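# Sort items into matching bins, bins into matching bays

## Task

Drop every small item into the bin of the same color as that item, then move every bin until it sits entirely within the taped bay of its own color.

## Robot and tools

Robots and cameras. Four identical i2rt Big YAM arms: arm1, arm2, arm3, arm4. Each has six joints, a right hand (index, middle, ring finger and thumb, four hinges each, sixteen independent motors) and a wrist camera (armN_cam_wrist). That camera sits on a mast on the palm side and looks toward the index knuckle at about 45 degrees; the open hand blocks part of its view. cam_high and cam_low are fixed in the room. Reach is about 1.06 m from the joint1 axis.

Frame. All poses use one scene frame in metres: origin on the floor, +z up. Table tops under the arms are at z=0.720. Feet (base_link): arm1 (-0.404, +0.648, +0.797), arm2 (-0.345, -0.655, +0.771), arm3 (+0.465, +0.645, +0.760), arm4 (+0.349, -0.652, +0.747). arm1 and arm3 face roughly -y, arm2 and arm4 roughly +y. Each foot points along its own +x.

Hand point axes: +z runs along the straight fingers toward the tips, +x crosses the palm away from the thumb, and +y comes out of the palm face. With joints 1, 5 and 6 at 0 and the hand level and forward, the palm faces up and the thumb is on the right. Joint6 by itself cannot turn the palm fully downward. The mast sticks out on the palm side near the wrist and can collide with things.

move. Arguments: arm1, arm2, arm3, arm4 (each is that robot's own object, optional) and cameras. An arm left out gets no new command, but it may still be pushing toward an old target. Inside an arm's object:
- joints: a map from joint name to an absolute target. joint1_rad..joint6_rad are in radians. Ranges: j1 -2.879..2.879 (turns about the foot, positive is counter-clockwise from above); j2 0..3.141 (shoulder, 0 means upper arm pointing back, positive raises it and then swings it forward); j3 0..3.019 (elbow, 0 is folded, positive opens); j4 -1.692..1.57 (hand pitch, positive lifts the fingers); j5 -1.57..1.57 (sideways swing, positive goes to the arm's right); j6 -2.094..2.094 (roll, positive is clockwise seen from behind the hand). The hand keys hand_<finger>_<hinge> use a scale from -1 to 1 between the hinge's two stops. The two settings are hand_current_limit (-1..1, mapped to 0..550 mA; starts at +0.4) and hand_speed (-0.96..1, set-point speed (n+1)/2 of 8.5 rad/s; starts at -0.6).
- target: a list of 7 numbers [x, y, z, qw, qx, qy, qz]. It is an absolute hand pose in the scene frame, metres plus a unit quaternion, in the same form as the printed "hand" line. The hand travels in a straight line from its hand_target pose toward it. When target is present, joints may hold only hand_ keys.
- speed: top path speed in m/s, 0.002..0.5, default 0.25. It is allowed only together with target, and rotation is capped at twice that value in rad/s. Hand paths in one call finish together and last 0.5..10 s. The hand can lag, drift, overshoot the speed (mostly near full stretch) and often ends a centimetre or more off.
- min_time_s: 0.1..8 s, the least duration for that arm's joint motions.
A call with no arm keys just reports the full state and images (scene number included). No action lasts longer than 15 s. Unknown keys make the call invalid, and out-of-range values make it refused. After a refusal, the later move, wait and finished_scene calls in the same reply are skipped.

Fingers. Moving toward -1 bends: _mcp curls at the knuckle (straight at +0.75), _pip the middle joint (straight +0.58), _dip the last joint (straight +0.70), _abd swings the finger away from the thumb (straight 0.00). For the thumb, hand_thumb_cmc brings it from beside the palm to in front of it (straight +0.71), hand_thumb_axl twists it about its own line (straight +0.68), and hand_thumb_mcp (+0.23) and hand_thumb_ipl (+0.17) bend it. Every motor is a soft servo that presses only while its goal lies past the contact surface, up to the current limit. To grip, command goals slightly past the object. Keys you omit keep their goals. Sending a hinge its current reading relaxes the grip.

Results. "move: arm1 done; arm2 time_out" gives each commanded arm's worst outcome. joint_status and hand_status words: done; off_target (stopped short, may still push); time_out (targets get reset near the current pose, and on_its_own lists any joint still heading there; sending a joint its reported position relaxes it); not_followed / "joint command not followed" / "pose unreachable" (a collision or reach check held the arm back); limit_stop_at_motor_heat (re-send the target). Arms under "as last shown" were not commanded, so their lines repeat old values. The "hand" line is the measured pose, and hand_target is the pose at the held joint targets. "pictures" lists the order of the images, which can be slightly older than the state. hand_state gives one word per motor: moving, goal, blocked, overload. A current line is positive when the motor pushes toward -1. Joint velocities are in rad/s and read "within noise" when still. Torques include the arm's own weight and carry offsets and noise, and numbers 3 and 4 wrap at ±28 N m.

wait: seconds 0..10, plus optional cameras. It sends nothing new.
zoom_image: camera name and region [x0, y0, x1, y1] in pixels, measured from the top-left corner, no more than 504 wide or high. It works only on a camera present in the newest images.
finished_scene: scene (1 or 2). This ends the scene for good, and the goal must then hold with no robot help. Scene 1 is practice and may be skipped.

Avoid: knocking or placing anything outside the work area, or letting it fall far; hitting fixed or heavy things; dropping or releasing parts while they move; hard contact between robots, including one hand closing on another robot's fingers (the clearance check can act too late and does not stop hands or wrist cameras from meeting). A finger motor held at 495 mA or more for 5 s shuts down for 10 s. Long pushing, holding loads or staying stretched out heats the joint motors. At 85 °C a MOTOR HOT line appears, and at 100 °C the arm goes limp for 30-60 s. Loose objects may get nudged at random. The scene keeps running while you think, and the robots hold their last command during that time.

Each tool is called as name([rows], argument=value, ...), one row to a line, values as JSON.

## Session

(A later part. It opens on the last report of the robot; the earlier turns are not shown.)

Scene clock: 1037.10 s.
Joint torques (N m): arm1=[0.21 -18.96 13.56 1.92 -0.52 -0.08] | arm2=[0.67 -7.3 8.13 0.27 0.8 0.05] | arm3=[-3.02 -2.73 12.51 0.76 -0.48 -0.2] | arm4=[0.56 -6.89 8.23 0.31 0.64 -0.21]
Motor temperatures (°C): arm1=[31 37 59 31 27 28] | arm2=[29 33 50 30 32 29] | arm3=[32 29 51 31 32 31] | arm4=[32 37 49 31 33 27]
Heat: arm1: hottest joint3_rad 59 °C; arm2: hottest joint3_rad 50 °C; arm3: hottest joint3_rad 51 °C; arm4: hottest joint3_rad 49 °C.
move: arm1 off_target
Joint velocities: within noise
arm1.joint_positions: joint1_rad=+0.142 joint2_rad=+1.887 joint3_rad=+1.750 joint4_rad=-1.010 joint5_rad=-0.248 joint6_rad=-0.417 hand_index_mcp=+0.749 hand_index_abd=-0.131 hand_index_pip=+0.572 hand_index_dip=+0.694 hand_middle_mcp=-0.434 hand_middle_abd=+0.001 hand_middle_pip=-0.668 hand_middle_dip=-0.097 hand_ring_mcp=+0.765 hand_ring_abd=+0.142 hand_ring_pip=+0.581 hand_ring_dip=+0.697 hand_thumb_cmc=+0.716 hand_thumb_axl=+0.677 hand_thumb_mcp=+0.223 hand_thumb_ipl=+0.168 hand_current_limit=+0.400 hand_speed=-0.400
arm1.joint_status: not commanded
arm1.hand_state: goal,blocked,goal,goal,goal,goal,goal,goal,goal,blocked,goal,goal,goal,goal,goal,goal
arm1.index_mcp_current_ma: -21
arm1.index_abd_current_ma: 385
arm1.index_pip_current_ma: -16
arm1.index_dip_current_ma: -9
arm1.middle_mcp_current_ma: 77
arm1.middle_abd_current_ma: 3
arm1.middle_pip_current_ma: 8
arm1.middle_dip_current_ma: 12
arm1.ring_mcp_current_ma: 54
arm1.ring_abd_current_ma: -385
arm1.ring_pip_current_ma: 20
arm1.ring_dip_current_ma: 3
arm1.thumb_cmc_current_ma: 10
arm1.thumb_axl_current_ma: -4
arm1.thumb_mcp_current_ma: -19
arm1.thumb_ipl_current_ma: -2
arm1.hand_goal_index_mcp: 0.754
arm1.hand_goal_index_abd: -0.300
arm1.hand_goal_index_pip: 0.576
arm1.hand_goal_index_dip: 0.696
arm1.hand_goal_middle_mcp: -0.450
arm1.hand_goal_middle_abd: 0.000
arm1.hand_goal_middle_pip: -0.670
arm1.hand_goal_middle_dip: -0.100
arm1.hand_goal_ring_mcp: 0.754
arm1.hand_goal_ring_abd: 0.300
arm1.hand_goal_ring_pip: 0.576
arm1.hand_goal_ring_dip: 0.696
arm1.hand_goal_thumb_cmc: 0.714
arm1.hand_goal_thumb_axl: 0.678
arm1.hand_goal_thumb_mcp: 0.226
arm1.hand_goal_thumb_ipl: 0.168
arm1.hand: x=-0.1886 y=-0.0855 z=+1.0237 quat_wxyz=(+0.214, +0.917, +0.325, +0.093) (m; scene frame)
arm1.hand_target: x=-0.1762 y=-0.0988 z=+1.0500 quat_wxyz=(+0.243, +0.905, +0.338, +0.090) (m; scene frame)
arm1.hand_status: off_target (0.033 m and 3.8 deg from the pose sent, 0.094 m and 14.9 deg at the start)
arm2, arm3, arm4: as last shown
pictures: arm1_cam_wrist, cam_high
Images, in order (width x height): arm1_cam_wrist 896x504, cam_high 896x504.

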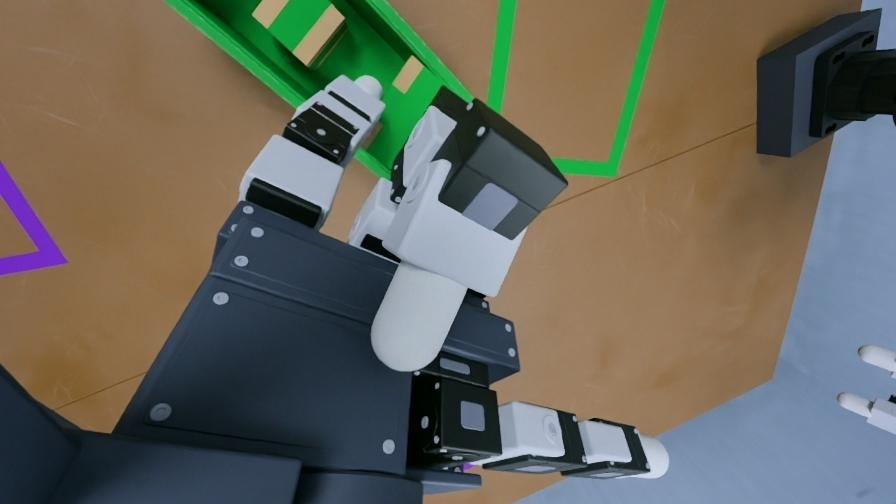

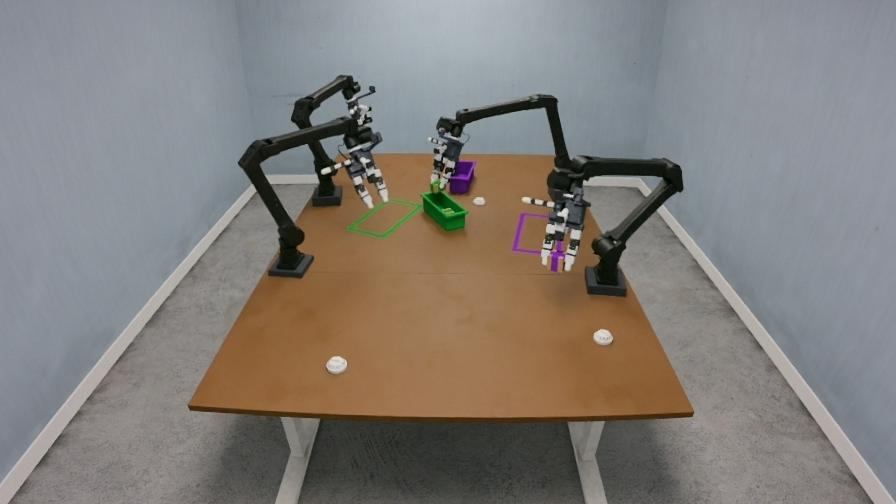

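move(arm1={"target": [-0.173, -0.103, 0.925, 0.2424, 0.9048, 0.3383, 0.0906], "speed": 0.12}, cameras=["cam_high", "arm1_cam_wrist"])

zoom_image(camera="cam_high", region=[400, 140, 500, 240])

Scene clock: 1067.63 s.
Joint torques (N m): arm1=[0.32 -19.72 9.31 2.58 -0.37 -0.03] | arm2=[0.38 -7.18 8.31 0.2 0.84 0.09] | arm3=[-2.78 -2.96 12.38 0.79 -0.5 -0.18] | arm4=[0.56 -6.95 8.23 0.32 0.63 -0.2]
Motor temperatures (°C): arm1=[31 38 61 31 27 28] | arm2=[29 32 50 30 32 29] | arm3=[32 29 51 31 32 31] | arm4=[32 36 48 31 33 27]
Heat: arm1: hottest joint3_rad 61 °C; arm2: hottest joint3_rad 50 °C; arm3: hottest joint3_rad 51 °C; arm4: hottest joint3_rad 48 °C.
move: arm1 off_target
Joint velocities: within noise
arm1.joint_positions: joint1_rad=+0.146 joint2_rad=+1.980 joint3_rad=+1.607 joint4_rad=-0.737 joint5_rad=-0.250 joint6_rad=-0.418 hand_index_mcp=+0.756 hand_index_abd=-0.137 hand_index_pip=+0.575 hand_index_dip=+0.694 hand_middle_mcp=-0.434 hand_middle_abd=+0.001 hand_middle_pip=-0.668 hand_middle_dip=-0.097 hand_ring_mcp=+0.763 hand_ring_abd=+0.142 hand_ring_pip=+0.581 hand_ring_dip=+0.697 hand_thumb_cmc=+0.717 hand_thumb_axl=+0.677 hand_thumb_mcp=+0.223 hand_thumb_ipl=+0.168 hand_current_limit=+0.400 hand_speed=-0.400
arm1.joint_status: not commanded
arm1.hand_state: goal,blocked,goal,goal,goal,goal,goal,goal,goal,blocked,goal,goal,goal,goal,goal,goal
arm1.index_mcp_current_ma: 9
arm1.index_abd_current_ma: 385
arm1.index_pip_current_ma: -5
arm1.index_dip_current_ma: -8
arm1.middle_mcp_current_ma: 77
arm1.middle_abd_current_ma: 3
arm1.middle_pip_current_ma: 8
arm1.middle_dip_current_ma: 12
arm1.ring_mcp_current_ma: 44
arm1.ring_abd_current_ma: -385
arm1.ring_pip_current_ma: 21
arm1.ring_dip_current_ma: 4
arm1.thumb_cmc_current_ma: 11
arm1.thumb_axl_current_ma: -4
arm1.thumb_mcp_current_ma: -19
arm1.thumb_ipl_current_ma: -2
arm1.hand_goal_index_mcp: 0.754
arm1.hand_goal_index_abd: -0.300
arm1.hand_goal_index_pip: 0.576
arm1.hand_goal_index_dip: 0.696
arm1.hand_goal_middle_mcp: -0.450
arm1.hand_goal_middle_abd: 0.000
arm1.hand_goal_middle_pip: -0.670
arm1.hand_goal_middle_dip: -0.100
arm1.hand_goal_ring_mcp: 0.754
arm1.hand_goal_ring_abd: 0.300
arm1.hand_goal_ring_pip: 0.576
arm1.hand_goal_ring_dip: 0.696
arm1.hand_goal_thumb_cmc: 0.714
arm1.hand_goal_thumb_axl: 0.678
arm1.hand_goal_thumb_mcp: 0.226
arm1.hand_goal_thumb_ipl: 0.168
arm1.hand: x=-0.1833 y=-0.0982 z=+0.9251 quat_wxyz=(+0.232, +0.911, +0.328, +0.092) (m; scene frame)
arm1.hand_target: x=-0.1731 y=-0.1026 z=+0.9250 quat_wxyz=(+0.242, +0.905, +0.338, +0.091) (m; scene frame)
arm1.hand_status: off_target (0.011 m and 1.8 deg from the pose sent, 0.102 m and 3.8 deg at the start)
arm2, arm3, arm4: as last shown
pictures: arm1_cam_wrist, cam_high
Images, in order (width x height): arm1_cam_wrist 896x504, cam_high 896x504.

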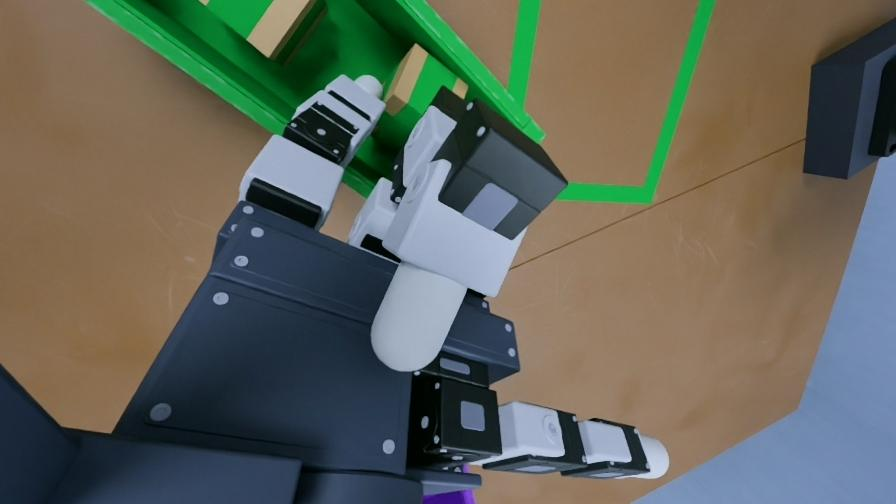

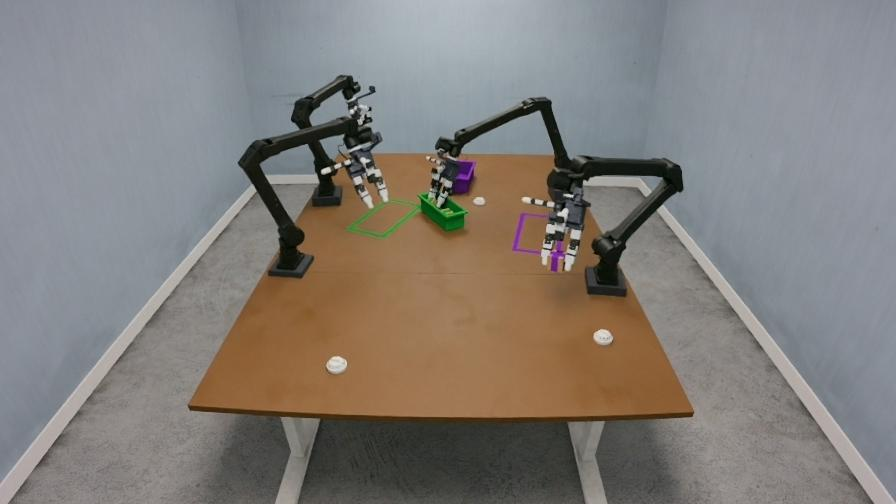

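Scaled by 5.040 from the camera's 896x504 image, which has a finer 1280x720 frame.

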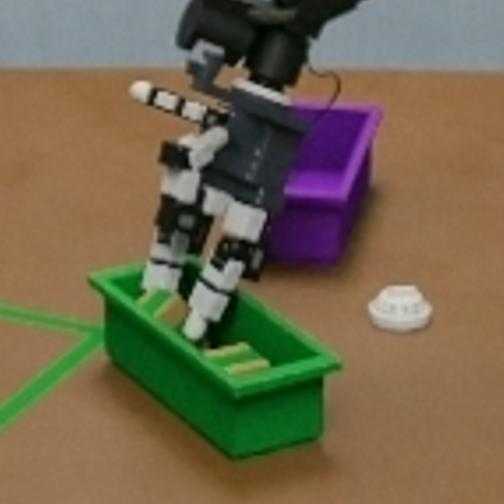

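move(arm1={"target": [-0.181, -0.094, 0.910, 0.2424, 0.9048, 0.3383, 0.0906], "speed": 0.08}, cameras=["cam_high", "arm1_cam_wrist"])

zoom_image(camera="cam_high", region=[400, 140, 500, 240])

zoom_image(camera="arm1_cam_wrist", region=[240, 0, 540, 200])

Scene clock: 1076.77 s.
Joint torques (N m): arm1=[-0.56 -20.25 7.45 1.89 -0.27 -0.11] | arm2=[0.73 -7.12 8.2 0.29 0.8 0.08] | arm3=[-2.96 -3.14 12.31 0.73 -0.49 -0.17] | arm4=[0.5 -6.89 8.21 0.34 0.64 -0.2]
Motor temperatures (°C): arm1=[31 38 58 31 27 28] | arm2=[29 32 50 30 32 29] | arm3=[32 29 51 31 32 31] | arm4=[32 36 48 31 33 27]
Heat: arm1: hottest joint3_rad 58 °C; arm2: hottest joint3_rad 50 °C; arm3: hottest joint3_rad 51 °C; arm4: hottest joint3_rad 48 °C.
move: arm1 done
Joint velocities: within noise
arm1.joint_positions: joint1_rad=+0.146 joint2_rad=+1.980 joint3_rad=+1.572 joint4_rad=-0.674 joint5_rad=-0.258 joint6_rad=-0.418 hand_index_mcp=+0.746 hand_index_abd=-0.140 hand_index_pip=+0.567 hand_index_dip=+0.691 hand_middle_mcp=-0.434 hand_middle_abd=+0.001 hand_middle_pip=-0.668 hand_middle_dip=-0.097 hand_ring_mcp=+0.740 hand_ring_abd=+0.142 hand_ring_pip=+0.570 hand_ring_dip=+0.697 hand_thumb_cmc=+0.717 hand_thumb_axl=+0.677 hand_thumb_mcp=+0.223 hand_thumb_ipl=+0.168 hand_current_limit=+0.400 hand_speed=-0.400
arm1.joint_status: not commanded
arm1.hand_state: goal,blocked,goal,goal,goal,goal,goal,goal,goal,blocked,goal,goal,goal,goal,goal,goal
arm1.index_mcp_current_ma: -38
arm1.index_abd_current_ma: 385
arm1.index_pip_current_ma: -40
arm1.index_dip_current_ma: -23
arm1.middle_mcp_current_ma: 77
arm1.middle_abd_current_ma: 3
arm1.middle_pip_current_ma: 8
arm1.middle_dip_current_ma: 12
arm1.ring_mcp_current_ma: -67
arm1.ring_abd_current_ma: -385
arm1.ring_pip_current_ma: -26
arm1.ring_dip_current_ma: 4
arm1.thumb_cmc_current_ma: 11
arm1.thumb_axl_current_ma: -4
arm1.thumb_mcp_current_ma: -19
arm1.thumb_ipl_current_ma: -2
arm1.hand_goal_index_mcp: 0.754
arm1.hand_goal_index_abd: -0.300
arm1.hand_goal_index_pip: 0.576
arm1.hand_goal_index_dip: 0.696
arm1.hand_goal_middle_mcp: -0.450
arm1.hand_goal_middle_abd: 0.000
arm1.hand_goal_middle_pip: -0.670
arm1.hand_goal_middle_dip: -0.100
arm1.hand_goal_ring_mcp: 0.754
arm1.hand_goal_ring_abd: 0.300
arm1.hand_goal_ring_pip: 0.576
arm1.hand_goal_ring_dip: 0.696
arm1.hand_goal_thumb_cmc: 0.714
arm1.hand_goal_thumb_axl: 0.678
arm1.hand_goal_thumb_mcp: 0.226
arm1.hand_goal_thumb_ipl: 0.168
arm1.hand: x=-0.1822 y=-0.0975 z=+0.9185 quat_wxyz=(+0.246, +0.907, +0.330, +0.094) (m; scene frame)
arm1.hand_target: x=-0.1811 y=-0.0939 z=+0.9100 quat_wxyz=(+0.242, +0.905, +0.338, +0.091) (m; scene frame)
arm1.hand_status: done (0.009 m and 1.1 deg from the pose sent, 0.016 m and 1.8 deg at the start)
arm2, arm3, arm4: as last shown
pictures: arm1_cam_wrist, cam_high
Images, in order (width x height): arm1_cam_wrist 896x504, cam_high 896x504.

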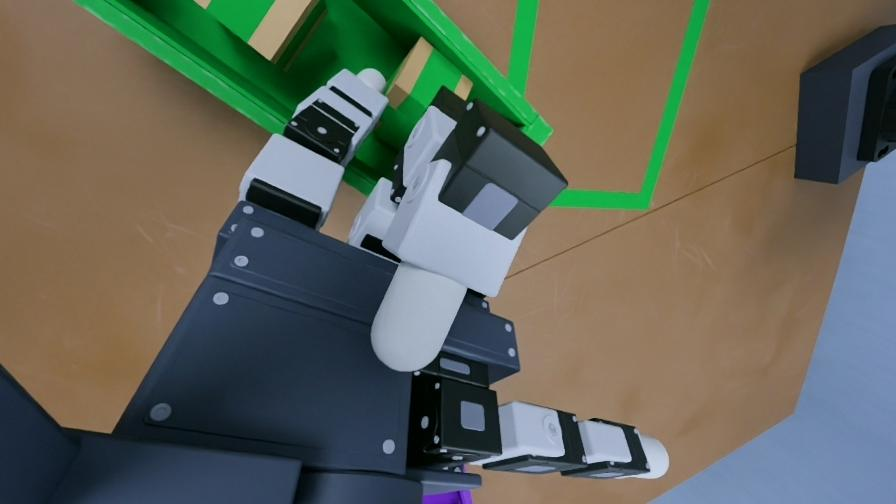

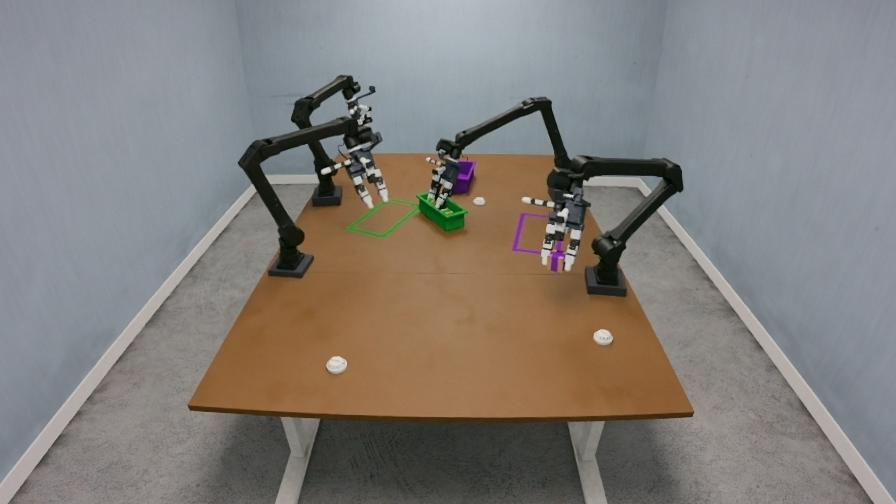

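Scaled by 5.040 from the camera's 896x504 image, which has a finer 1280x720 frame.

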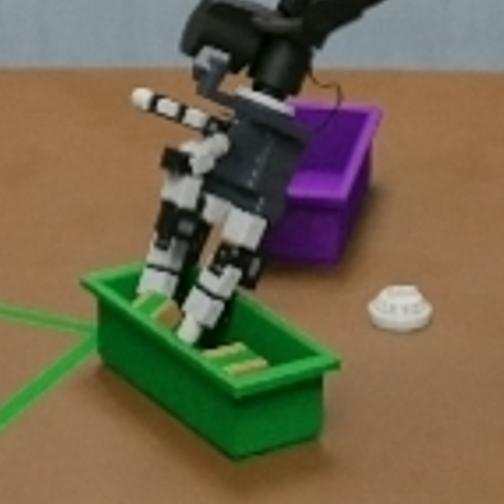

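Scaled by 1.680 from the camera's 896x504 image, which has a finer 1280x720 frame.

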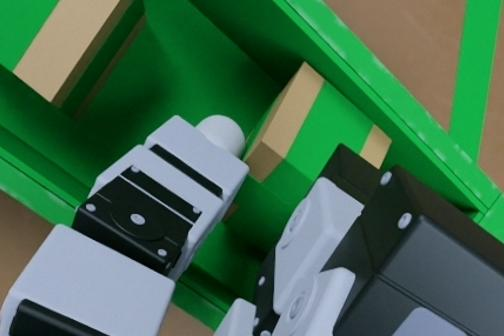

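move(arm1={"joints": {"hand_index_abd": 0.0, "hand_ring_abd": 0.0, "hand_speed": -0.8}}, cameras=[])

move(arm1={"target": [-0.19, -0.09, 1.10, 0.2424, 0.9048, 0.3383, 0.0906], "speed": 0.2}, cameras=["cam_high", "arm1_cam_wrist"])

zoom_image(camera="cam_high", region=[400, 140, 500, 240])

Scene clock: 1084.17 s.
Joint torques (N m): arm1=[-0.56 -20.13 7.56 1.78 -0.27 -0.05] | arm2=[0.38 -7.47 8.17 0.29 0.78 0.07] | arm3=[-2.67 -2.84 12.33 0.76 -0.48 -0.2] | arm4=[0.62 -6.95 8.23 0.29 0.64 -0.21]
Motor temperatures (°C): arm1=[31 38 55 31 27 28] | arm2=[29 32 50 30 32 29] | arm3=[32 29 51 31 32 31] | arm4=[32 36 48 31 33 27]
Heat: arm1: hottest joint3_rad 55 °C; arm2: hottest joint3_rad 50 °C; arm3: hottest joint3_rad 51 °C; arm4: hottest joint3_rad 48 °C.
move: arm1 off_target
Joint velocities: within noise
arm1.joint_positions: joint1_rad=+0.146 joint2_rad=+1.980 joint3_rad=+1.571 joint4_rad=-0.671 joint5_rad=-0.257 joint6_rad=-0.424 hand_index_mcp=+0.761 hand_index_abd=-0.037 hand_index_pip=+0.574 hand_index_dip=+0.694 hand_middle_mcp=-0.434 hand_middle_abd=+0.001 hand_middle_pip=-0.668 hand_middle_dip=-0.097 hand_ring_mcp=+0.741 hand_ring_abd=+0.015 hand_ring_pip=+0.570 hand_ring_dip=+0.697 hand_thumb_cmc=+0.717 hand_thumb_axl=+0.677 hand_thumb_mcp=+0.223 hand_thumb_ipl=+0.168 hand_current_limit=+0.400 hand_speed=-0.800
arm1.joint_status: hand_index_abd off_target (ended at -0.037, target +0.000); the others done
arm1.hand_state: goal,blocked,goal,goal,goal,goal,goal,goal,goal,goal,goal,goal,goal,goal,goal,goal
arm1.index_mcp_current_ma: 35
arm1.index_abd_current_ma: -151
arm1.index_pip_current_ma: -9
arm1.index_dip_current_ma: -9
arm1.middle_mcp_current_ma: 77
arm1.middle_abd_current_ma: 3
arm1.middle_pip_current_ma: 8
arm1.middle_dip_current_ma: 12
arm1.ring_mcp_current_ma: -64
arm1.ring_abd_current_ma: 58
arm1.ring_pip_current_ma: -28
arm1.ring_dip_current_ma: 4
arm1.thumb_cmc_current_ma: 12
arm1.thumb_axl_current_ma: -4
arm1.thumb_mcp_current_ma: -19
arm1.thumb_ipl_current_ma: -2
arm1.hand_goal_index_mcp: 0.754
arm1.hand_goal_index_abd: 0.000
arm1.hand_goal_index_pip: 0.576
arm1.hand_goal_index_dip: 0.696
arm1.hand_goal_middle_mcp: -0.450
arm1.hand_goal_middle_abd: 0.000
arm1.hand_goal_middle_pip: -0.670
arm1.hand_goal_middle_dip: -0.100
arm1.hand_goal_ring_mcp: 0.754
arm1.hand_goal_ring_abd: 0.000
arm1.hand_goal_ring_pip: 0.576
arm1.hand_goal_ring_dip: 0.696
arm1.hand_goal_thumb_cmc: 0.714
arm1.hand_goal_thumb_axl: 0.678
arm1.hand_goal_thumb_mcp: 0.226
arm1.hand_goal_thumb_ipl: 0.168
arm1.hand: x=-0.1818 y=-0.0974 z=+0.9185 quat_wxyz=(+0.247, +0.905, +0.333, +0.093) (m; scene frame)
arm1.hand_target: x=-0.1811 y=-0.0940 z=+0.9100 quat_wxyz=(+0.242, +0.905, +0.338, +0.091) (m; scene frame)
arm1.hand_status: not commanded
arm2, arm3, arm4: as last shown
pictures: none
No camera images: "cameras" was empty.

Scene clock: 1086.03 s.
Joint torques (N m): arm1=[-1.61 -20.72 13.44 1.02 -0.51 -0.1] | arm2=[0.56 -6.65 8.18 0.2 0.8 0.11] | arm3=[-2.67 -2.9 12.48 0.66 -0.49 -0.21] | arm4=[0.5 -6.95 8.23 0.32 0.64 -0.21]
Motor temperatures (°C): arm1=[31 38 55 31 27 28] | arm2=[29 32 50 30 32 29] | arm3=[32 29 51 31 32 31] | arm4=[32 36 48 31 33 27]
Heat: arm1: hottest joint3_rad 55 °C; arm2: hottest joint3_rad 50 °C; arm3: hottest joint3_rad 51 °C; arm4: hottest joint3_rad 48 °C.
move: arm1 off_target
Joint velocities: within noise
arm1.joint_positions: joint1_rad=+0.142 joint2_rad=+1.866 joint3_rad=+1.817 joint4_rad=-1.102 joint5_rad=-0.258 joint6_rad=-0.436 hand_index_mcp=+0.761 hand_index_abd=-0.003 hand_index_pip=+0.574 hand_index_dip=+0.694 hand_middle_mcp=-0.434 hand_middle_abd=+0.001 hand_middle_pip=-0.668 hand_middle_dip=-0.097 hand_ring_mcp=+0.755 hand_ring_abd=+0.004 hand_ring_pip=+0.574 hand_ring_dip=+0.697 hand_thumb_cmc=+0.717 hand_thumb_axl=+0.677 hand_thumb_mcp=+0.223 hand_thumb_ipl=+0.168 hand_current_limit=+0.400 hand_speed=-0.800
arm1.joint_status: not commanded
arm1.hand_state: goal,goal,goal,goal,goal,goal,goal,goal,goal,goal,goal,goal,goal,goal,goal,goal
arm1.index_mcp_current_ma: 35
arm1.index_abd_current_ma: -13
arm1.index_pip_current_ma: -9
arm1.index_dip_current_ma: -9
arm1.middle_mcp_current_ma: 77
arm1.middle_abd_current_ma: 3
arm1.middle_pip_current_ma: 8
arm1.middle_dip_current_ma: 12
arm1.ring_mcp_current_ma: 4
arm1.ring_abd_current_ma: 14
arm1.ring_pip_current_ma: -10
arm1.ring_dip_current_ma: 4
arm1.thumb_cmc_current_ma: 12
arm1.thumb_axl_current_ma: -4
arm1.thumb_mcp_current_ma: -19
arm1.thumb_ipl_current_ma: -2
arm1.hand_goal_index_mcp: 0.754
arm1.hand_goal_index_abd: 0.000
arm1.hand_goal_index_pip: 0.576
arm1.hand_goal_index_dip: 0.696
arm1.hand_goal_middle_mcp: -0.450
arm1.hand_goal_middle_abd: 0.000
arm1.hand_goal_middle_pip: -0.670
arm1.hand_goal_middle_dip: -0.100
arm1.hand_goal_ring_mcp: 0.754
arm1.hand_goal_ring_abd: 0.000
arm1.hand_goal_ring_pip: 0.576
arm1.hand_goal_ring_dip: 0.696
arm1.hand_goal_thumb_cmc: 0.714
arm1.hand_goal_thumb_axl: 0.678
arm1.hand_goal_thumb_mcp: 0.226
arm1.hand_goal_thumb_ipl: 0.168
arm1.on_its_own: hand_index_abd moved +0.033 to your old target +0.000
arm1.hand: x=-0.1861 y=-0.0799 z=+1.0615 quat_wxyz=(+0.214, +0.913, +0.334, +0.096) (m; scene frame)
arm1.hand_target: x=-0.1904 y=-0.0881 z=+1.1000 quat_wxyz=(+0.243, +0.905, +0.338, +0.090) (m; scene frame)
arm1.hand_status: off_target (0.040 m and 3.5 deg from the pose sent, 0.182 m and 0.9 deg at the start; pose on its path clipped on 12 of 56 steps)
arm2, arm3, arm4: as last shown
pictures: arm1_cam_wrist, cam_high
Images, in order (width x height): arm1_cam_wrist 896x504, cam_high 896x504.

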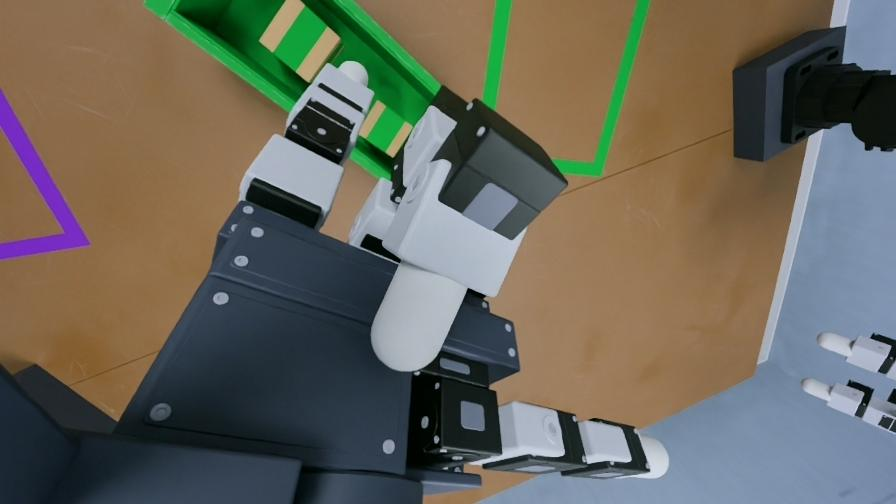

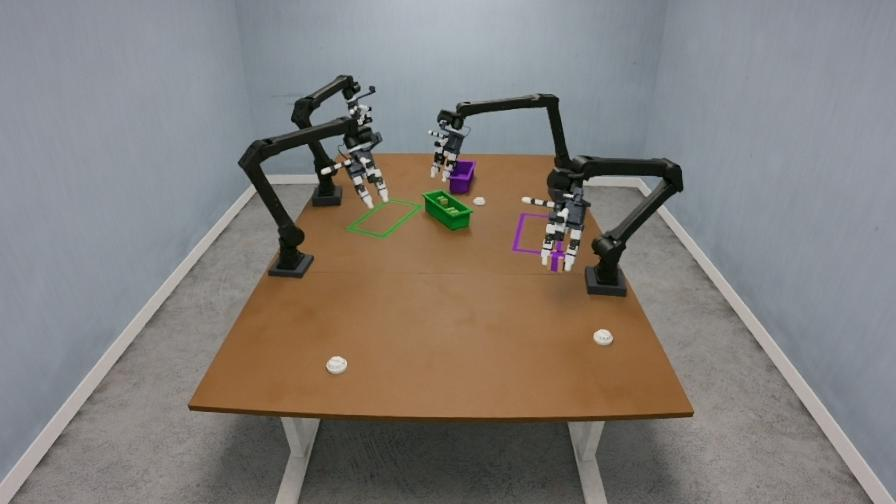

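Scaled by 5.040 from the camera's 896x504 image, which has a finer 1280x720 frame.

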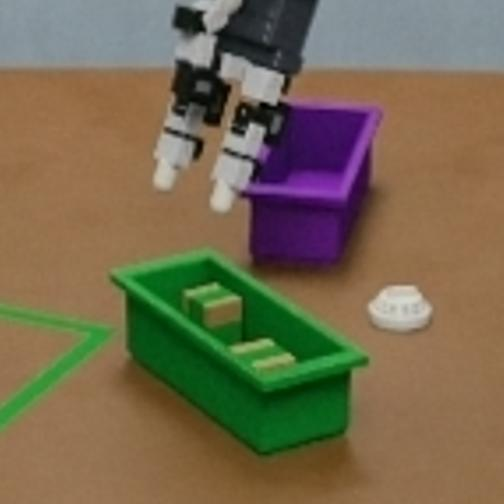

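move(arm1={"target": [-0.6015, 0.048, 1.09, 0.1782, 0.6649, 0.7007, 0.1877], "speed": 0.35, "joints": {"hand_index_abd": 0.5, "hand_ring_abd": -0.5, "hand_speed": -0.6}}, arm4={"target": [0.12, -0.20, 1.11, -0.0885, -0.3303, 0.9077, 0.2432], "speed": 0.45, "joints": {"hand_index_abd": 0.5, "hand_ring_abd": -0.5, "hand_speed": -0.6}}, cameras=[])

move(arm4={"target": [-0.13, -0.01, 1.09, -0.2400, -0.8956, 0.3618, 0.0970], "speed": 0.45}, cameras=["cam_high", "arm1_cam_wrist", "arm4_cam_wrist"])

Scene clock: 1145.83 s.
Joint torques (N m): arm1=[-0.21 -19.19 12.14 -0.34 -0.64 -0.07] | arm2=[1.03 -7 8.23 0.1 0.8 0.1] | arm3=[-2.9 -3.25 12.42 0.76 -0.49 -0.18] | arm4=[0.5 -5.42 15.34 0.35 -0.33 -0.19]
Motor temperatures (°C): arm1=[31 42 61 30 27 28] | arm2=[29 32 50 30 33 29] | arm3=[32 29 51 31 32 31] | arm4=[32 35 48 31 33 27]
Heat: arm1: hottest joint3_rad 61 °C; arm2: hottest joint3_rad 50 °C; arm3: hottest joint3_rad 51 °C; arm4: hottest joint3_rad 48 °C.
move: arm1 off_target; arm4 off_target
Joint velocities: within noise
arm1.joint_positions: joint1_rad=-0.654 joint2_rad=+2.030 joint3_rad=+2.100 joint4_rad=-1.682 joint5_rad=-0.521 joint6_rad=-2.075 hand_index_mcp=+0.761 hand_index_abd=+0.493 hand_index_pip=+0.574 hand_index_dip=+0.694 hand_middle_mcp=-0.434 hand_middle_abd=+0.001 hand_middle_pip=-0.668 hand_middle_dip=-0.097 hand_ring_mcp=+0.756 hand_ring_abd=-0.494 hand_ring_pip=+0.574 hand_ring_dip=+0.697 hand_thumb_cmc=+0.717 hand_thumb_axl=+0.677 hand_thumb_mcp=+0.223 hand_thumb_ipl=+0.168 hand_current_limit=+0.400 hand_speed=-0.600
arm1.joint_status: all done
arm1.hand_state: goal,goal,goal,goal,goal,goal,goal,goal,goal,goal,goal,goal,goal,goal,goal,goal
arm1.index_mcp_current_ma: 31
arm1.index_abd_current_ma: -28
arm1.index_pip_current_ma: -8
arm1.index_dip_current_ma: -9
arm1.middle_mcp_current_ma: 77
arm1.middle_abd_current_ma: 3
arm1.middle_pip_current_ma: 8
arm1.middle_dip_current_ma: 12
arm1.ring_mcp_current_ma: 10
arm1.ring_abd_current_ma: 23
arm1.ring_pip_current_ma: -8
arm1.ring_dip_current_ma: 4
arm1.thumb_cmc_current_ma: 14
arm1.thumb_axl_current_ma: -4
arm1.thumb_mcp_current_ma: -19
arm1.thumb_ipl_current_ma: -2
arm1.hand_goal_index_mcp: 0.754
arm1.hand_goal_index_abd: 0.500
arm1.hand_goal_index_pip: 0.576
arm1.hand_goal_index_dip: 0.696
arm1.hand_goal_middle_mcp: -0.450
arm1.hand_goal_middle_abd: 0.000
arm1.hand_goal_middle_pip: -0.670
arm1.hand_goal_middle_dip: -0.100
arm1.hand_goal_ring_mcp: 0.754
arm1.hand_goal_ring_abd: -0.500
arm1.hand_goal_ring_pip: 0.576
arm1.hand_goal_ring_dip: 0.696
arm1.hand_goal_thumb_cmc: 0.714
arm1.hand_goal_thumb_axl: 0.678
arm1.hand_goal_thumb_mcp: 0.226
arm1.hand_goal_thumb_ipl: 0.168
arm1.hand: x=-0.6000 y=+0.0553 z=+1.0820 quat_wxyz=(+0.238, +0.716, +0.652, +0.077) (m; scene frame)
arm1.hand_target: x=-0.6008 y=+0.0486 z=+1.0894 quat_wxyz=(+0.240, +0.707, +0.662, +0.065) (m; scene frame)
arm1.hand_status: off_target (0.011 m and 16.5 deg from the pose sent, 0.436 m and 52.4 deg at the start; a joint's target at an end of its range on 47 of 90 steps)
arm2, arm3: as last shown
arm4.joint_positions: joint1_rad=+0.539 joint2_rad=+1.132 joint3_rad=+1.156 joint4_rad=-1.137 joint5_rad=-0.128 joint6_rad=-0.225 hand_index_mcp=+0.756 hand_index_abd=+0.494 hand_index_pip=+0.574 hand_index_dip=+0.693 hand_middle_mcp=-0.437 hand_middle_abd=+0.001 hand_middle_pip=-0.668 hand_middle_dip=-0.098 hand_ring_mcp=+0.756 hand_ring_abd=-0.492 hand_ring_pip=+0.574 hand_ring_dip=+0.693 hand_thumb_cmc=+0.717 hand_thumb_axl=+0.677 hand_thumb_mcp=+0.223 hand_thumb_ipl=+0.168 hand_current_limit=+0.750 hand_speed=-0.600
arm4.joint_status: all done
arm4.hand_state: goal,goal,goal,goal,goal,goal,goal,goal,goal,goal,goal,goal,goal,goal,goal,goal
arm4.index_mcp_current_ma: 0
arm4.index_abd_current_ma: -1
arm4.index_pip_current_ma: 0
arm4.index_dip_current_ma: 0
arm4.middle_mcp_current_ma: 4
arm4.middle_abd_current_ma: 0
arm4.middle_pip_current_ma: 0
arm4.middle_dip_current_ma: 0
arm4.ring_mcp_current_ma: 0
arm4.ring_abd_current_ma: 1
arm4.ring_pip_current_ma: 0
arm4.ring_dip_current_ma: 0
arm4.thumb_cmc_current_ma: 0
arm4.thumb_axl_current_ma: 0
arm4.thumb_mcp_current_ma: 0
arm4.thumb_ipl_current_ma: 0
arm4.hand_goal_index_mcp: 0.754
arm4.hand_goal_index_abd: 0.500
arm4.hand_goal_index_pip: 0.576
arm4.hand_goal_index_dip: 0.696
arm4.hand_goal_middle_mcp: -0.450
arm4.hand_goal_middle_abd: 0.000
arm4.hand_goal_middle_pip: -0.670
arm4.hand_goal_middle_dip: -0.100
arm4.hand_goal_ring_mcp: 0.754
arm4.hand_goal_ring_abd: -0.500
arm4.hand_goal_ring_pip: 0.576
arm4.hand_goal_ring_dip: 0.696
arm4.hand_goal_thumb_cmc: 0.714
arm4.hand_goal_thumb_axl: 0.678
arm4.hand_goal_thumb_mcp: 0.226
arm4.hand_goal_thumb_ipl: 0.168
arm4.hand: x=+0.1211 y=-0.2131 z=+1.0729 quat_wxyz=(-0.086, -0.332, +0.914, +0.215) (m; scene frame)
arm4.hand_target: x=+0.1208 y=-0.2020 z=+1.1096 quat_wxyz=(-0.088, -0.330, +0.908, +0.244) (m; scene frame)
arm4.hand_status: off_target (0.039 m and 3.3 deg from the pose sent, 0.161 m and 90.5 deg at the start)
pictures: none
No camera images: "cameras" was empty.

Scene clock: 1148.80 s.
Joint torques (N m): arm1=[-0.26 -19.25 12.12 -0.32 -0.65 -0.06] | arm2=[0.91 -7 8.36 0.06 0.83 0.1] | arm3=[-2.67 -3.02 12.34 0.79 -0.49 -0.18] | arm4=[1.79 -20.25 13.74 0.13 -1.13 -0.01]
Motor temperatures (°C): arm1=[31 42 60 30 27 28] | arm2=[29 32 50 30 33 29] | arm3=[32 29 51 31 32 31] | arm4=[32 36 49 31 33 27]
Heat: arm1: hottest joint3_rad 60 °C; arm2: hottest joint3_rad 50 °C; arm3: hottest joint3_rad 51 °C; arm4: hottest joint3_rad 49 °C.
move: arm4 off_target
Joint velocities: within noise
arm1, arm2, arm3: as last shown
arm1.joint_positions: joint1_rad=-0.654 joint2_rad=+2.030 joint3_rad=+2.100 joint4_rad=-1.682 joint5_rad=-0.520 joint6_rad=-2.075 hand_index_mcp=+0.761 hand_index_abd=+0.493 hand_index_pip=+0.574 hand_index_dip=+0.694 hand_middle_mcp=-0.434 hand_middle_abd=+0.001 hand_middle_pip=-0.668 hand_middle_dip=-0.097 hand_ring_mcp=+0.756 hand_ring_abd=-0.494 hand_ring_pip=+0.574 hand_ring_dip=+0.697 hand_thumb_cmc=+0.717 hand_thumb_axl=+0.677 hand_thumb_mcp=+0.223 hand_thumb_ipl=+0.168 hand_current_limit=+0.400 hand_speed=-0.600
arm1.hand: x=-0.6001 y=+0.0554 z=+1.0820 quat_wxyz=(+0.238, +0.716, +0.652, +0.077) (m; scene frame)
arm4.joint_positions: joint1_rad=+0.522 joint2_rad=+2.450 joint3_rad=+2.867 joint4_rad=-1.693 joint5_rad=-0.622 joint6_rad=-1.538 hand_index_mcp=+0.756 hand_index_abd=+0.494 hand_index_pip=+0.574 hand_index_dip=+0.693 hand_middle_mcp=-0.437 hand_middle_abd=+0.001 hand_middle_pip=-0.668 hand_middle_dip=-0.098 hand_ring_mcp=+0.756 hand_ring_abd=-0.495 hand_ring_pip=+0.574 hand_ring_dip=+0.693 hand_thumb_cmc=+0.717 hand_thumb_axl=+0.677 hand_thumb_mcp=+0.223 hand_thumb_ipl=+0.168 hand_current_limit=+0.750 hand_speed=-0.600
arm4.joint_status: not commanded
arm4.hand_state: goal,goal,goal,goal,goal,goal,goal,goal,goal,goal,goal,goal,goal,goal,goal,goal
arm4.index_mcp_current_ma: 0
arm4.index_abd_current_ma: -1
arm4.index_pip_current_ma: 0
arm4.index_dip_current_ma: 0
arm4.middle_mcp_current_ma: 4
arm4.middle_abd_current_ma: 0
arm4.middle_pip_current_ma: 0
arm4.middle_dip_current_ma: 0
arm4.ring_mcp_current_ma: 0
arm4.ring_abd_current_ma: 1
arm4.ring_pip_current_ma: 0
arm4.ring_dip_current_ma: 0
arm4.thumb_cmc_current_ma: 0
arm4.thumb_axl_current_ma: 0
arm4.thumb_mcp_current_ma: 0
arm4.thumb_ipl_current_ma: 0
arm4.hand_goal_index_mcp: 0.754
arm4.hand_goal_index_abd: 0.500
arm4.hand_goal_index_pip: 0.576
arm4.hand_goal_index_dip: 0.696
arm4.hand_goal_middle_mcp: -0.450
arm4.hand_goal_middle_abd: 0.000
arm4.hand_goal_middle_pip: -0.670
arm4.hand_goal_middle_dip: -0.100
arm4.hand_goal_ring_mcp: 0.754
arm4.hand_goal_ring_abd: -0.500
arm4.hand_goal_ring_pip: 0.576
arm4.hand_goal_ring_dip: 0.696
arm4.hand_goal_thumb_cmc: 0.714
arm4.hand_goal_thumb_axl: 0.678
arm4.hand_goal_thumb_mcp: 0.226
arm4.hand_goal_thumb_ipl: 0.168
arm4.hand: x=-0.1263 y=-0.0101 z=+1.0654 quat_wxyz=(-0.184, -0.808, +0.487, +0.276) (m; scene frame)
arm4.hand_target: x=-0.1287 y=-0.0123 z=+1.0890 quat_wxyz=(-0.173, -0.808, +0.478, +0.297) (m; scene frame)
arm4.hand_status: off_target (0.025 m and 27.8 deg from the pose sent, 0.323 m and 95.9 deg at the start; pose on its path clipped on 39 of 89 steps; a joint's target at an end of its range on 39 of 89 steps)
pictures: arm1_cam_wrist, arm4_cam_wrist, cam_high
Images, in order (width x height): arm1_cam_wrist 896x504, arm4_cam_wrist 896x504, cam_high 896x504.

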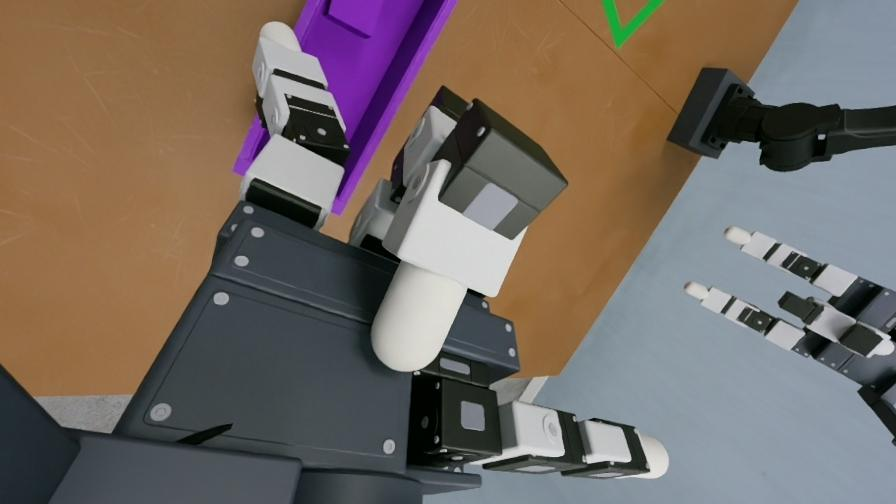

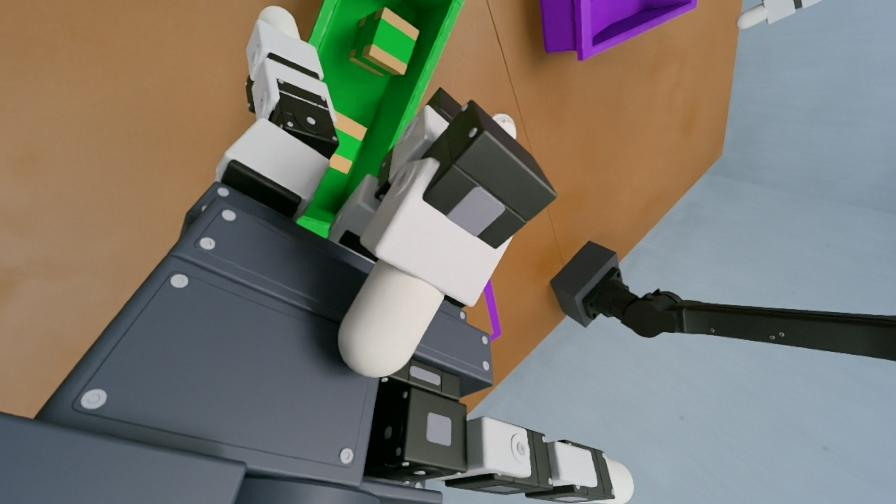

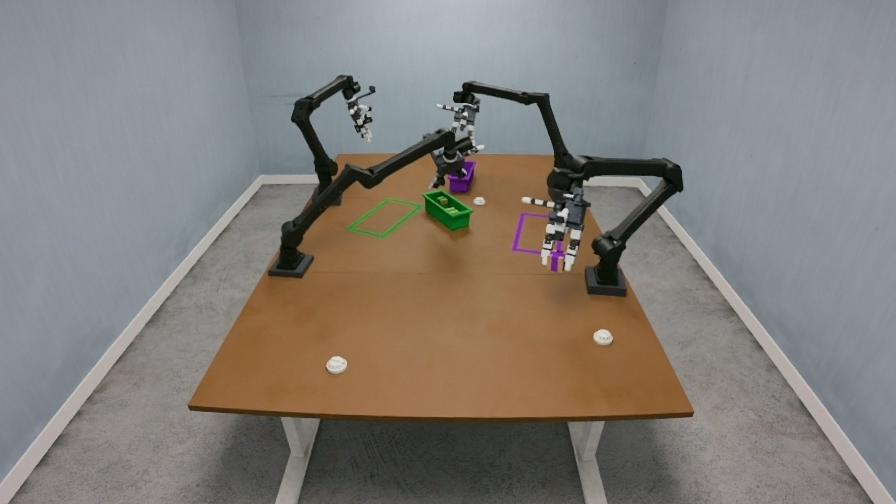

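move(arm1={"target": [-0.6005, 0.044, 0.985, 0.1782, 0.6649, 0.7007, 0.1877], "speed": 0.15}, arm4={"target": [-0.13, -0.02, 0.99, -0.2215, -0.8265, 0.4999, 0.1339], "speed": 0.15}, cameras=["cam_high", "arm1_cam_wrist", "arm4_cam_wrist"])

zoom_image(camera="cam_high", region=[400, 130, 500, 230])

Scene clock: 1173.87 s.
Joint torques (N m): arm1=[0.15 -21.13 8.77 -0.66 -0.59 -0.08] | arm2=[0.62 -7.41 8.09 0.17 0.8 0.07] | arm3=[-2.9 -2.9 12.31 0.8 -0.49 -0.19] | arm4=[2.37 -21.54 8.28 -0.35 -0.78 -0.01]
Motor temperatures (°C): arm1=[31 41 56 30 27 28] | arm2=[29 31 50 30 33 29] | arm3=[32 29 51 31 32 31] | arm4=[32 45 54 31 34 27]
Heat: arm1: hottest joint3_rad 56 °C; arm2: hottest joint3_rad 50 °C; arm3: hottest joint3_rad 51 °C; arm4: hottest joint3_rad 54 °C.
move: arm1 off_target; arm4 off_target
Joint velocities: within noise
arm1.joint_positions: joint1_rad=-0.637 joint2_rad=+2.171 joint3_rad=+2.100 joint4_rad=-1.682 joint5_rad=-0.446 joint6_rad=-2.075 hand_index_mcp=+0.761 hand_index_abd=+0.493 hand_index_pip=+0.574 hand_index_dip=+0.694 hand_middle_mcp=-0.434 hand_middle_abd=+0.001 hand_middle_pip=-0.668 hand_middle_dip=-0.097 hand_ring_mcp=+0.756 hand_ring_abd=-0.494 hand_ring_pip=+0.574 hand_ring_dip=+0.697 hand_thumb_cmc=+0.717 hand_thumb_axl=+0.677 hand_thumb_mcp=+0.223 hand_thumb_ipl=+0.168 hand_current_limit=+0.400 hand_speed=-0.600
arm1.joint_status: not commanded
arm1.hand_state: goal,goal,goal,goal,goal,goal,goal,goal,goal,goal,goal,goal,goal,goal,goal,goal
arm1.index_mcp_current_ma: 31
arm1.index_abd_current_ma: -28
arm1.index_pip_current_ma: -8
arm1.index_dip_current_ma: -9
arm1.middle_mcp_current_ma: 77
arm1.middle_abd_current_ma: 3
arm1.middle_pip_current_ma: 8
arm1.middle_dip_current_ma: 12
arm1.ring_mcp_current_ma: 10
arm1.ring_abd_current_ma: 23
arm1.ring_pip_current_ma: -8
arm1.ring_dip_current_ma: 4
arm1.thumb_cmc_current_ma: 14
arm1.thumb_axl_current_ma: -4
arm1.thumb_mcp_current_ma: -19
arm1.thumb_ipl_current_ma: -2
arm1.hand_goal_index_mcp: 0.754
arm1.hand_goal_index_abd: 0.500
arm1.hand_goal_index_pip: 0.576
arm1.hand_goal_index_dip: 0.696
arm1.hand_goal_middle_mcp: -0.450
arm1.hand_goal_middle_abd: 0.000
arm1.hand_goal_middle_pip: -0.670
arm1.hand_goal_middle_dip: -0.100
arm1.hand_goal_ring_mcp: 0.754
arm1.hand_goal_ring_abd: -0.500
arm1.hand_goal_ring_pip: 0.576
arm1.hand_goal_ring_dip: 0.696
arm1.hand_goal_thumb_cmc: 0.714
arm1.hand_goal_thumb_axl: 0.678
arm1.hand_goal_thumb_mcp: 0.226
arm1.hand_goal_thumb_ipl: 0.168
arm1.hand: x=-0.6062 y=+0.0455 z=+0.9871 quat_wxyz=(+0.185, +0.724, +0.650, +0.137) (m; scene frame)
arm1.hand_target: x=-0.6000 y=+0.0440 z=+0.9849 quat_wxyz=(+0.182, +0.716, +0.659, +0.141) (m; scene frame)
arm1.hand_status: off_target (0.006 m and 10.7 deg from the pose sent, 0.098 m and 16.5 deg at the start; a joint's target at an end of its range on 54 of 54 steps)
arm2.joint_positions: joint1_rad=+1.075 joint2_rad=+1.078 joint3_rad=+1.227 joint4_rad=-1.581 joint5_rad=+0.307 joint6_rad=+1.136 hand_index_mcp=+0.756 hand_index_abd=+0.037 hand_index_pip=+0.575 hand_index_dip=+0.695 hand_middle_mcp=-0.436 hand_middle_abd=+0.000 hand_middle_pip=-0.668 hand_middle_dip=-0.098 hand_ring_mcp=+0.757 hand_ring_abd=-0.037 hand_ring_pip=+0.577 hand_ring_dip=+0.695 hand_thumb_cmc=+0.717 hand_thumb_axl=+0.677 hand_thumb_mcp=+0.223 hand_thumb_ipl=+0.168 hand_current_limit=+0.400 hand_speed=-0.800
arm2.joint_status: not commanded
arm2.hand_state: goal,goal,goal,goal,goal,goal,goal,goal,goal,goal,goal,goal,goal,goal,goal,goal
arm2.index_mcp_current_ma: 3
arm2.index_abd_current_ma: -5
arm2.index_pip_current_ma: -1
arm2.index_dip_current_ma: -1
arm2.middle_mcp_current_ma: 37
arm2.middle_abd_current_ma: 0
arm2.middle_pip_current_ma: 2
arm2.middle_dip_current_ma: 3
arm2.ring_mcp_current_ma: 5
arm2.ring_abd_current_ma: 4
arm2.ring_pip_current_ma: 1
arm2.ring_dip_current_ma: -1
arm2.thumb_cmc_current_ma: 5
arm2.thumb_axl_current_ma: -1
arm2.thumb_mcp_current_ma: -6
arm2.thumb_ipl_current_ma: 0
arm2.hand_goal_index_mcp: 0.754
arm2.hand_goal_index_abd: 0.040
arm2.hand_goal_index_pip: 0.576
arm2.hand_goal_index_dip: 0.696
arm2.hand_goal_middle_mcp: -0.450
arm2.hand_goal_middle_abd: 0.000
arm2.hand_goal_middle_pip: -0.670
arm2.hand_goal_middle_dip: -0.100
arm2.hand_goal_ring_mcp: 0.754
arm2.hand_goal_ring_abd: -0.040
arm2.hand_goal_ring_pip: 0.576
arm2.hand_goal_ring_dip: 0.696
arm2.hand_goal_thumb_cmc: 0.714
arm2.hand_goal_thumb_axl: 0.678
arm2.hand_goal_thumb_mcp: 0.226
arm2.hand_goal_thumb_ipl: 0.168
arm2.hand: x=-0.6011 y=-0.4160 z=+1.1170 quat_wxyz=(-0.004, -0.024, +0.985, +0.172) (m; scene frame)
arm2.hand_target: x=-0.5999 y=-0.4199 z=+1.1200 quat_wxyz=(-0.005, -0.026, +0.984, +0.174) (m; scene frame)
arm2.hand_status: not commanded
arm3.joint_positions: joint1_rad=+0.440 joint2_rad=+0.772 joint3_rad=+0.896 joint4_rad=-1.322 joint5_rad=-0.340 joint6_rad=-0.654 hand_index_mcp=+0.753 hand_index_abd=-0.044 hand_index_pip=+0.575 hand_index_dip=+0.696 hand_middle_mcp=-0.436 hand_middle_abd=+0.000 hand_middle_pip=-0.668 hand_middle_dip=-0.098 hand_ring_mcp=+0.762 hand_ring_abd=+0.043 hand_ring_pip=+0.578 hand_ring_dip=+0.696 hand_thumb_cmc=+0.716 hand_thumb_axl=+0.677 hand_thumb_mcp=+0.224 hand_thumb_ipl=+0.168 hand_current_limit=+0.400 hand_speed=-0.400
arm3.joint_status: not commanded
arm3.hand_state: goal,blocked,goal,goal,goal,goal,goal,goal,goal,blocked,goal,goal,goal,goal,goal,goal
arm3.index_mcp_current_ma: -3
arm3.index_abd_current_ma: 385
arm3.index_pip_current_ma: -6
arm3.index_dip_current_ma: 0
arm3.middle_mcp_current_ma: 75
arm3.middle_abd_current_ma: 2
arm3.middle_pip_current_ma: 9
arm3.middle_dip_current_ma: 11
arm3.ring_mcp_current_ma: 43
arm3.ring_abd_current_ma: -385
arm3.ring_pip_current_ma: 9
arm3.ring_dip_current_ma: 0
arm3.thumb_cmc_current_ma: 9
arm3.thumb_axl_current_ma: -4
arm3.thumb_mcp_current_ma: -13
arm3.thumb_ipl_current_ma: -2
arm3.hand_goal_index_mcp: 0.754
arm3.hand_goal_index_abd: -0.300
arm3.hand_goal_index_pip: 0.576
arm3.hand_goal_index_dip: 0.696
arm3.hand_goal_middle_mcp: -0.450
arm3.hand_goal_middle_abd: 0.000
arm3.hand_goal_middle_pip: -0.670
arm3.hand_goal_middle_dip: -0.100
arm3.hand_goal_ring_mcp: 0.754
arm3.hand_goal_ring_abd: 0.300
arm3.hand_goal_ring_pip: 0.576
arm3.hand_goal_ring_dip: 0.696
arm3.hand_goal_thumb_cmc: 0.714
arm3.hand_goal_thumb_axl: 0.678
arm3.hand_goal_thumb_mcp: 0.226
arm3.hand_goal_thumb_ipl: 0.168
arm3.hand: x=+0.6498 y=+0.3535 z=+1.0704 quat_wxyz=(+0.211, +0.846, +0.473, +0.130) (m; scene frame)
arm3.hand_target: x=+0.6499 y=+0.3504 z=+1.0896 quat_wxyz=(+0.225, +0.841, +0.475, +0.127) (m; scene frame)
arm3.hand_status: not commanded
arm4.joint_positions: joint1_rad=+0.531 joint2_rad=+2.450 joint3_rad=+2.710 joint4_rad=-1.693 joint5_rad=-0.547 joint6_rad=-1.523 hand_index_mcp=+0.756 hand_index_abd=+0.494 hand_index_pip=+0.574 hand_index_dip=+0.693 hand_middle_mcp=-0.437 hand_middle_abd=+0.001 hand_middle_pip=-0.668 hand_middle_dip=-0.098 hand_ring_mcp=+0.756 hand_ring_abd=-0.495 hand_ring_pip=+0.574 hand_ring_dip=+0.693 hand_thumb_cmc=+0.717 hand_thumb_axl=+0.677 hand_thumb_mcp=+0.223 hand_thumb_ipl=+0.168 hand_current_limit=+0.750 hand_speed=-0.600
arm4.joint_status: not commanded
arm4.hand_state: goal,goal,goal,goal,goal,goal,goal,goal,goal,goal,goal,goal,goal,goal,goal,goal
arm4.index_mcp_current_ma: 0
arm4.index_abd_current_ma: -1
arm4.index_pip_current_ma: 0
arm4.index_dip_current_ma: 0
arm4.middle_mcp_current_ma: 4
arm4.middle_abd_current_ma: 0
arm4.middle_pip_current_ma: 0
arm4.middle_dip_current_ma: 0
arm4.ring_mcp_current_ma: 0
arm4.ring_abd_current_ma: 0
arm4.ring_pip_current_ma: 0
arm4.ring_dip_current_ma: 0
arm4.thumb_cmc_current_ma: 0
arm4.thumb_axl_current_ma: 0
arm4.thumb_mcp_current_ma: 0
arm4.thumb_ipl_current_ma: 0
arm4.hand_goal_index_mcp: 0.754
arm4.hand_goal_index_abd: 0.500
arm4.hand_goal_index_pip: 0.576
arm4.hand_goal_index_dip: 0.696
arm4.hand_goal_middle_mcp: -0.450
arm4.hand_goal_middle_abd: 0.000
arm4.hand_goal_middle_pip: -0.670
arm4.hand_goal_middle_dip: -0.100
arm4.hand_goal_ring_mcp: 0.754
arm4.hand_goal_ring_abd: -0.500
arm4.hand_goal_ring_pip: 0.576
arm4.hand_goal_ring_dip: 0.696
arm4.hand_goal_thumb_cmc: 0.714
arm4.hand_goal_thumb_axl: 0.678
arm4.hand_goal_thumb_mcp: 0.226
arm4.hand_goal_thumb_ipl: 0.168
arm4.hand: x=-0.1243 y=-0.0132 z=+0.9871 quat_wxyz=(-0.198, -0.807, +0.522, +0.194) (m; scene frame)
arm4.hand_target: x=-0.1296 y=-0.0205 z=+0.9894 quat_wxyz=(-0.201, -0.808, +0.522, +0.188) (m; scene frame)
arm4.hand_status: off_target (0.009 m and 8.1 deg from the pose sent, 0.076 m and 17.1 deg at the start; a joint's target at an end of its range on 51 of 54 steps)
pictures: arm1_cam_wrist, arm4_cam_wrist, cam_high
Images, in order (width x height): arm1_cam_wrist 896x504, arm4_cam_wrist 896x504, cam_high 896x504.

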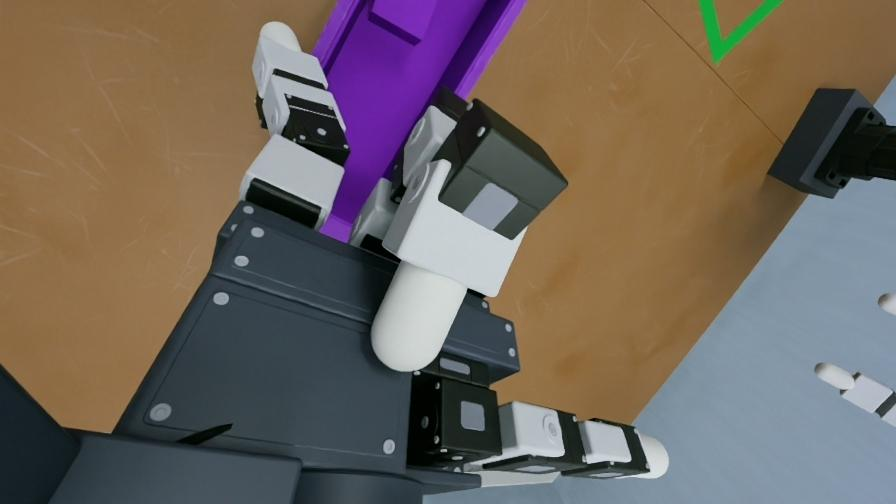

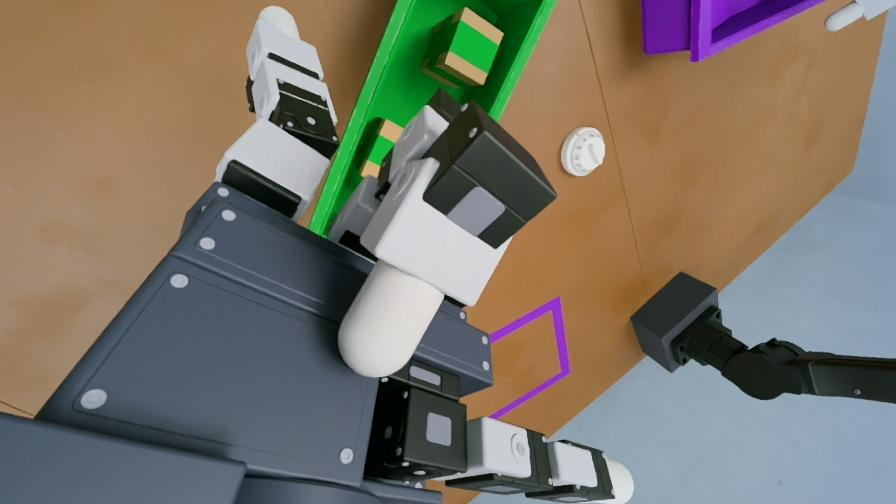

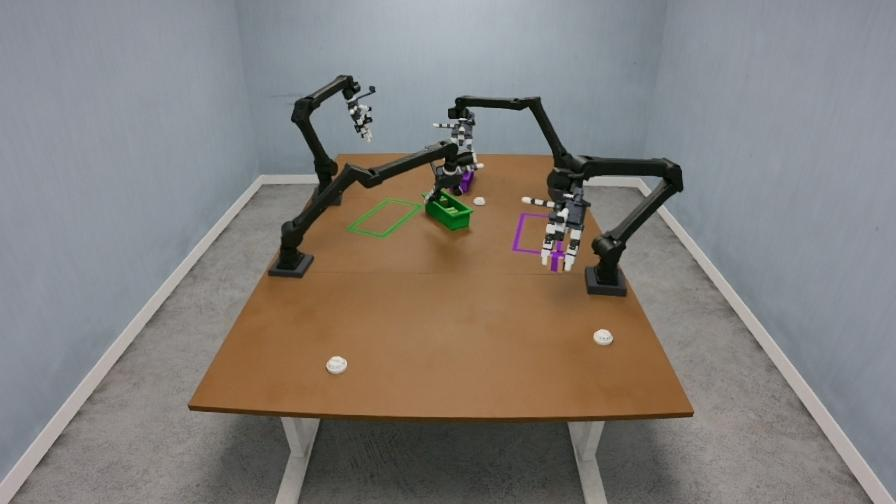

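Scaled by 5.040 from the camera's 896x504 image, which has a finer 1280x720 frame.

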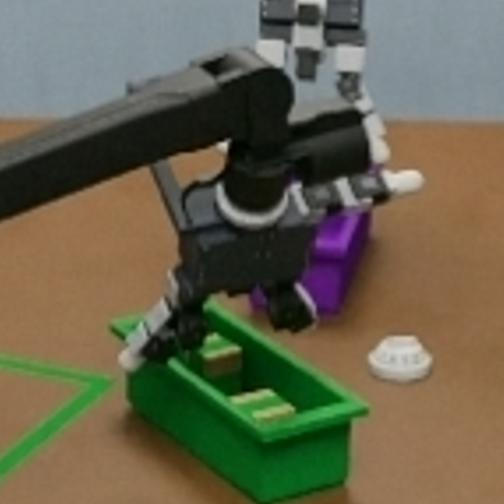

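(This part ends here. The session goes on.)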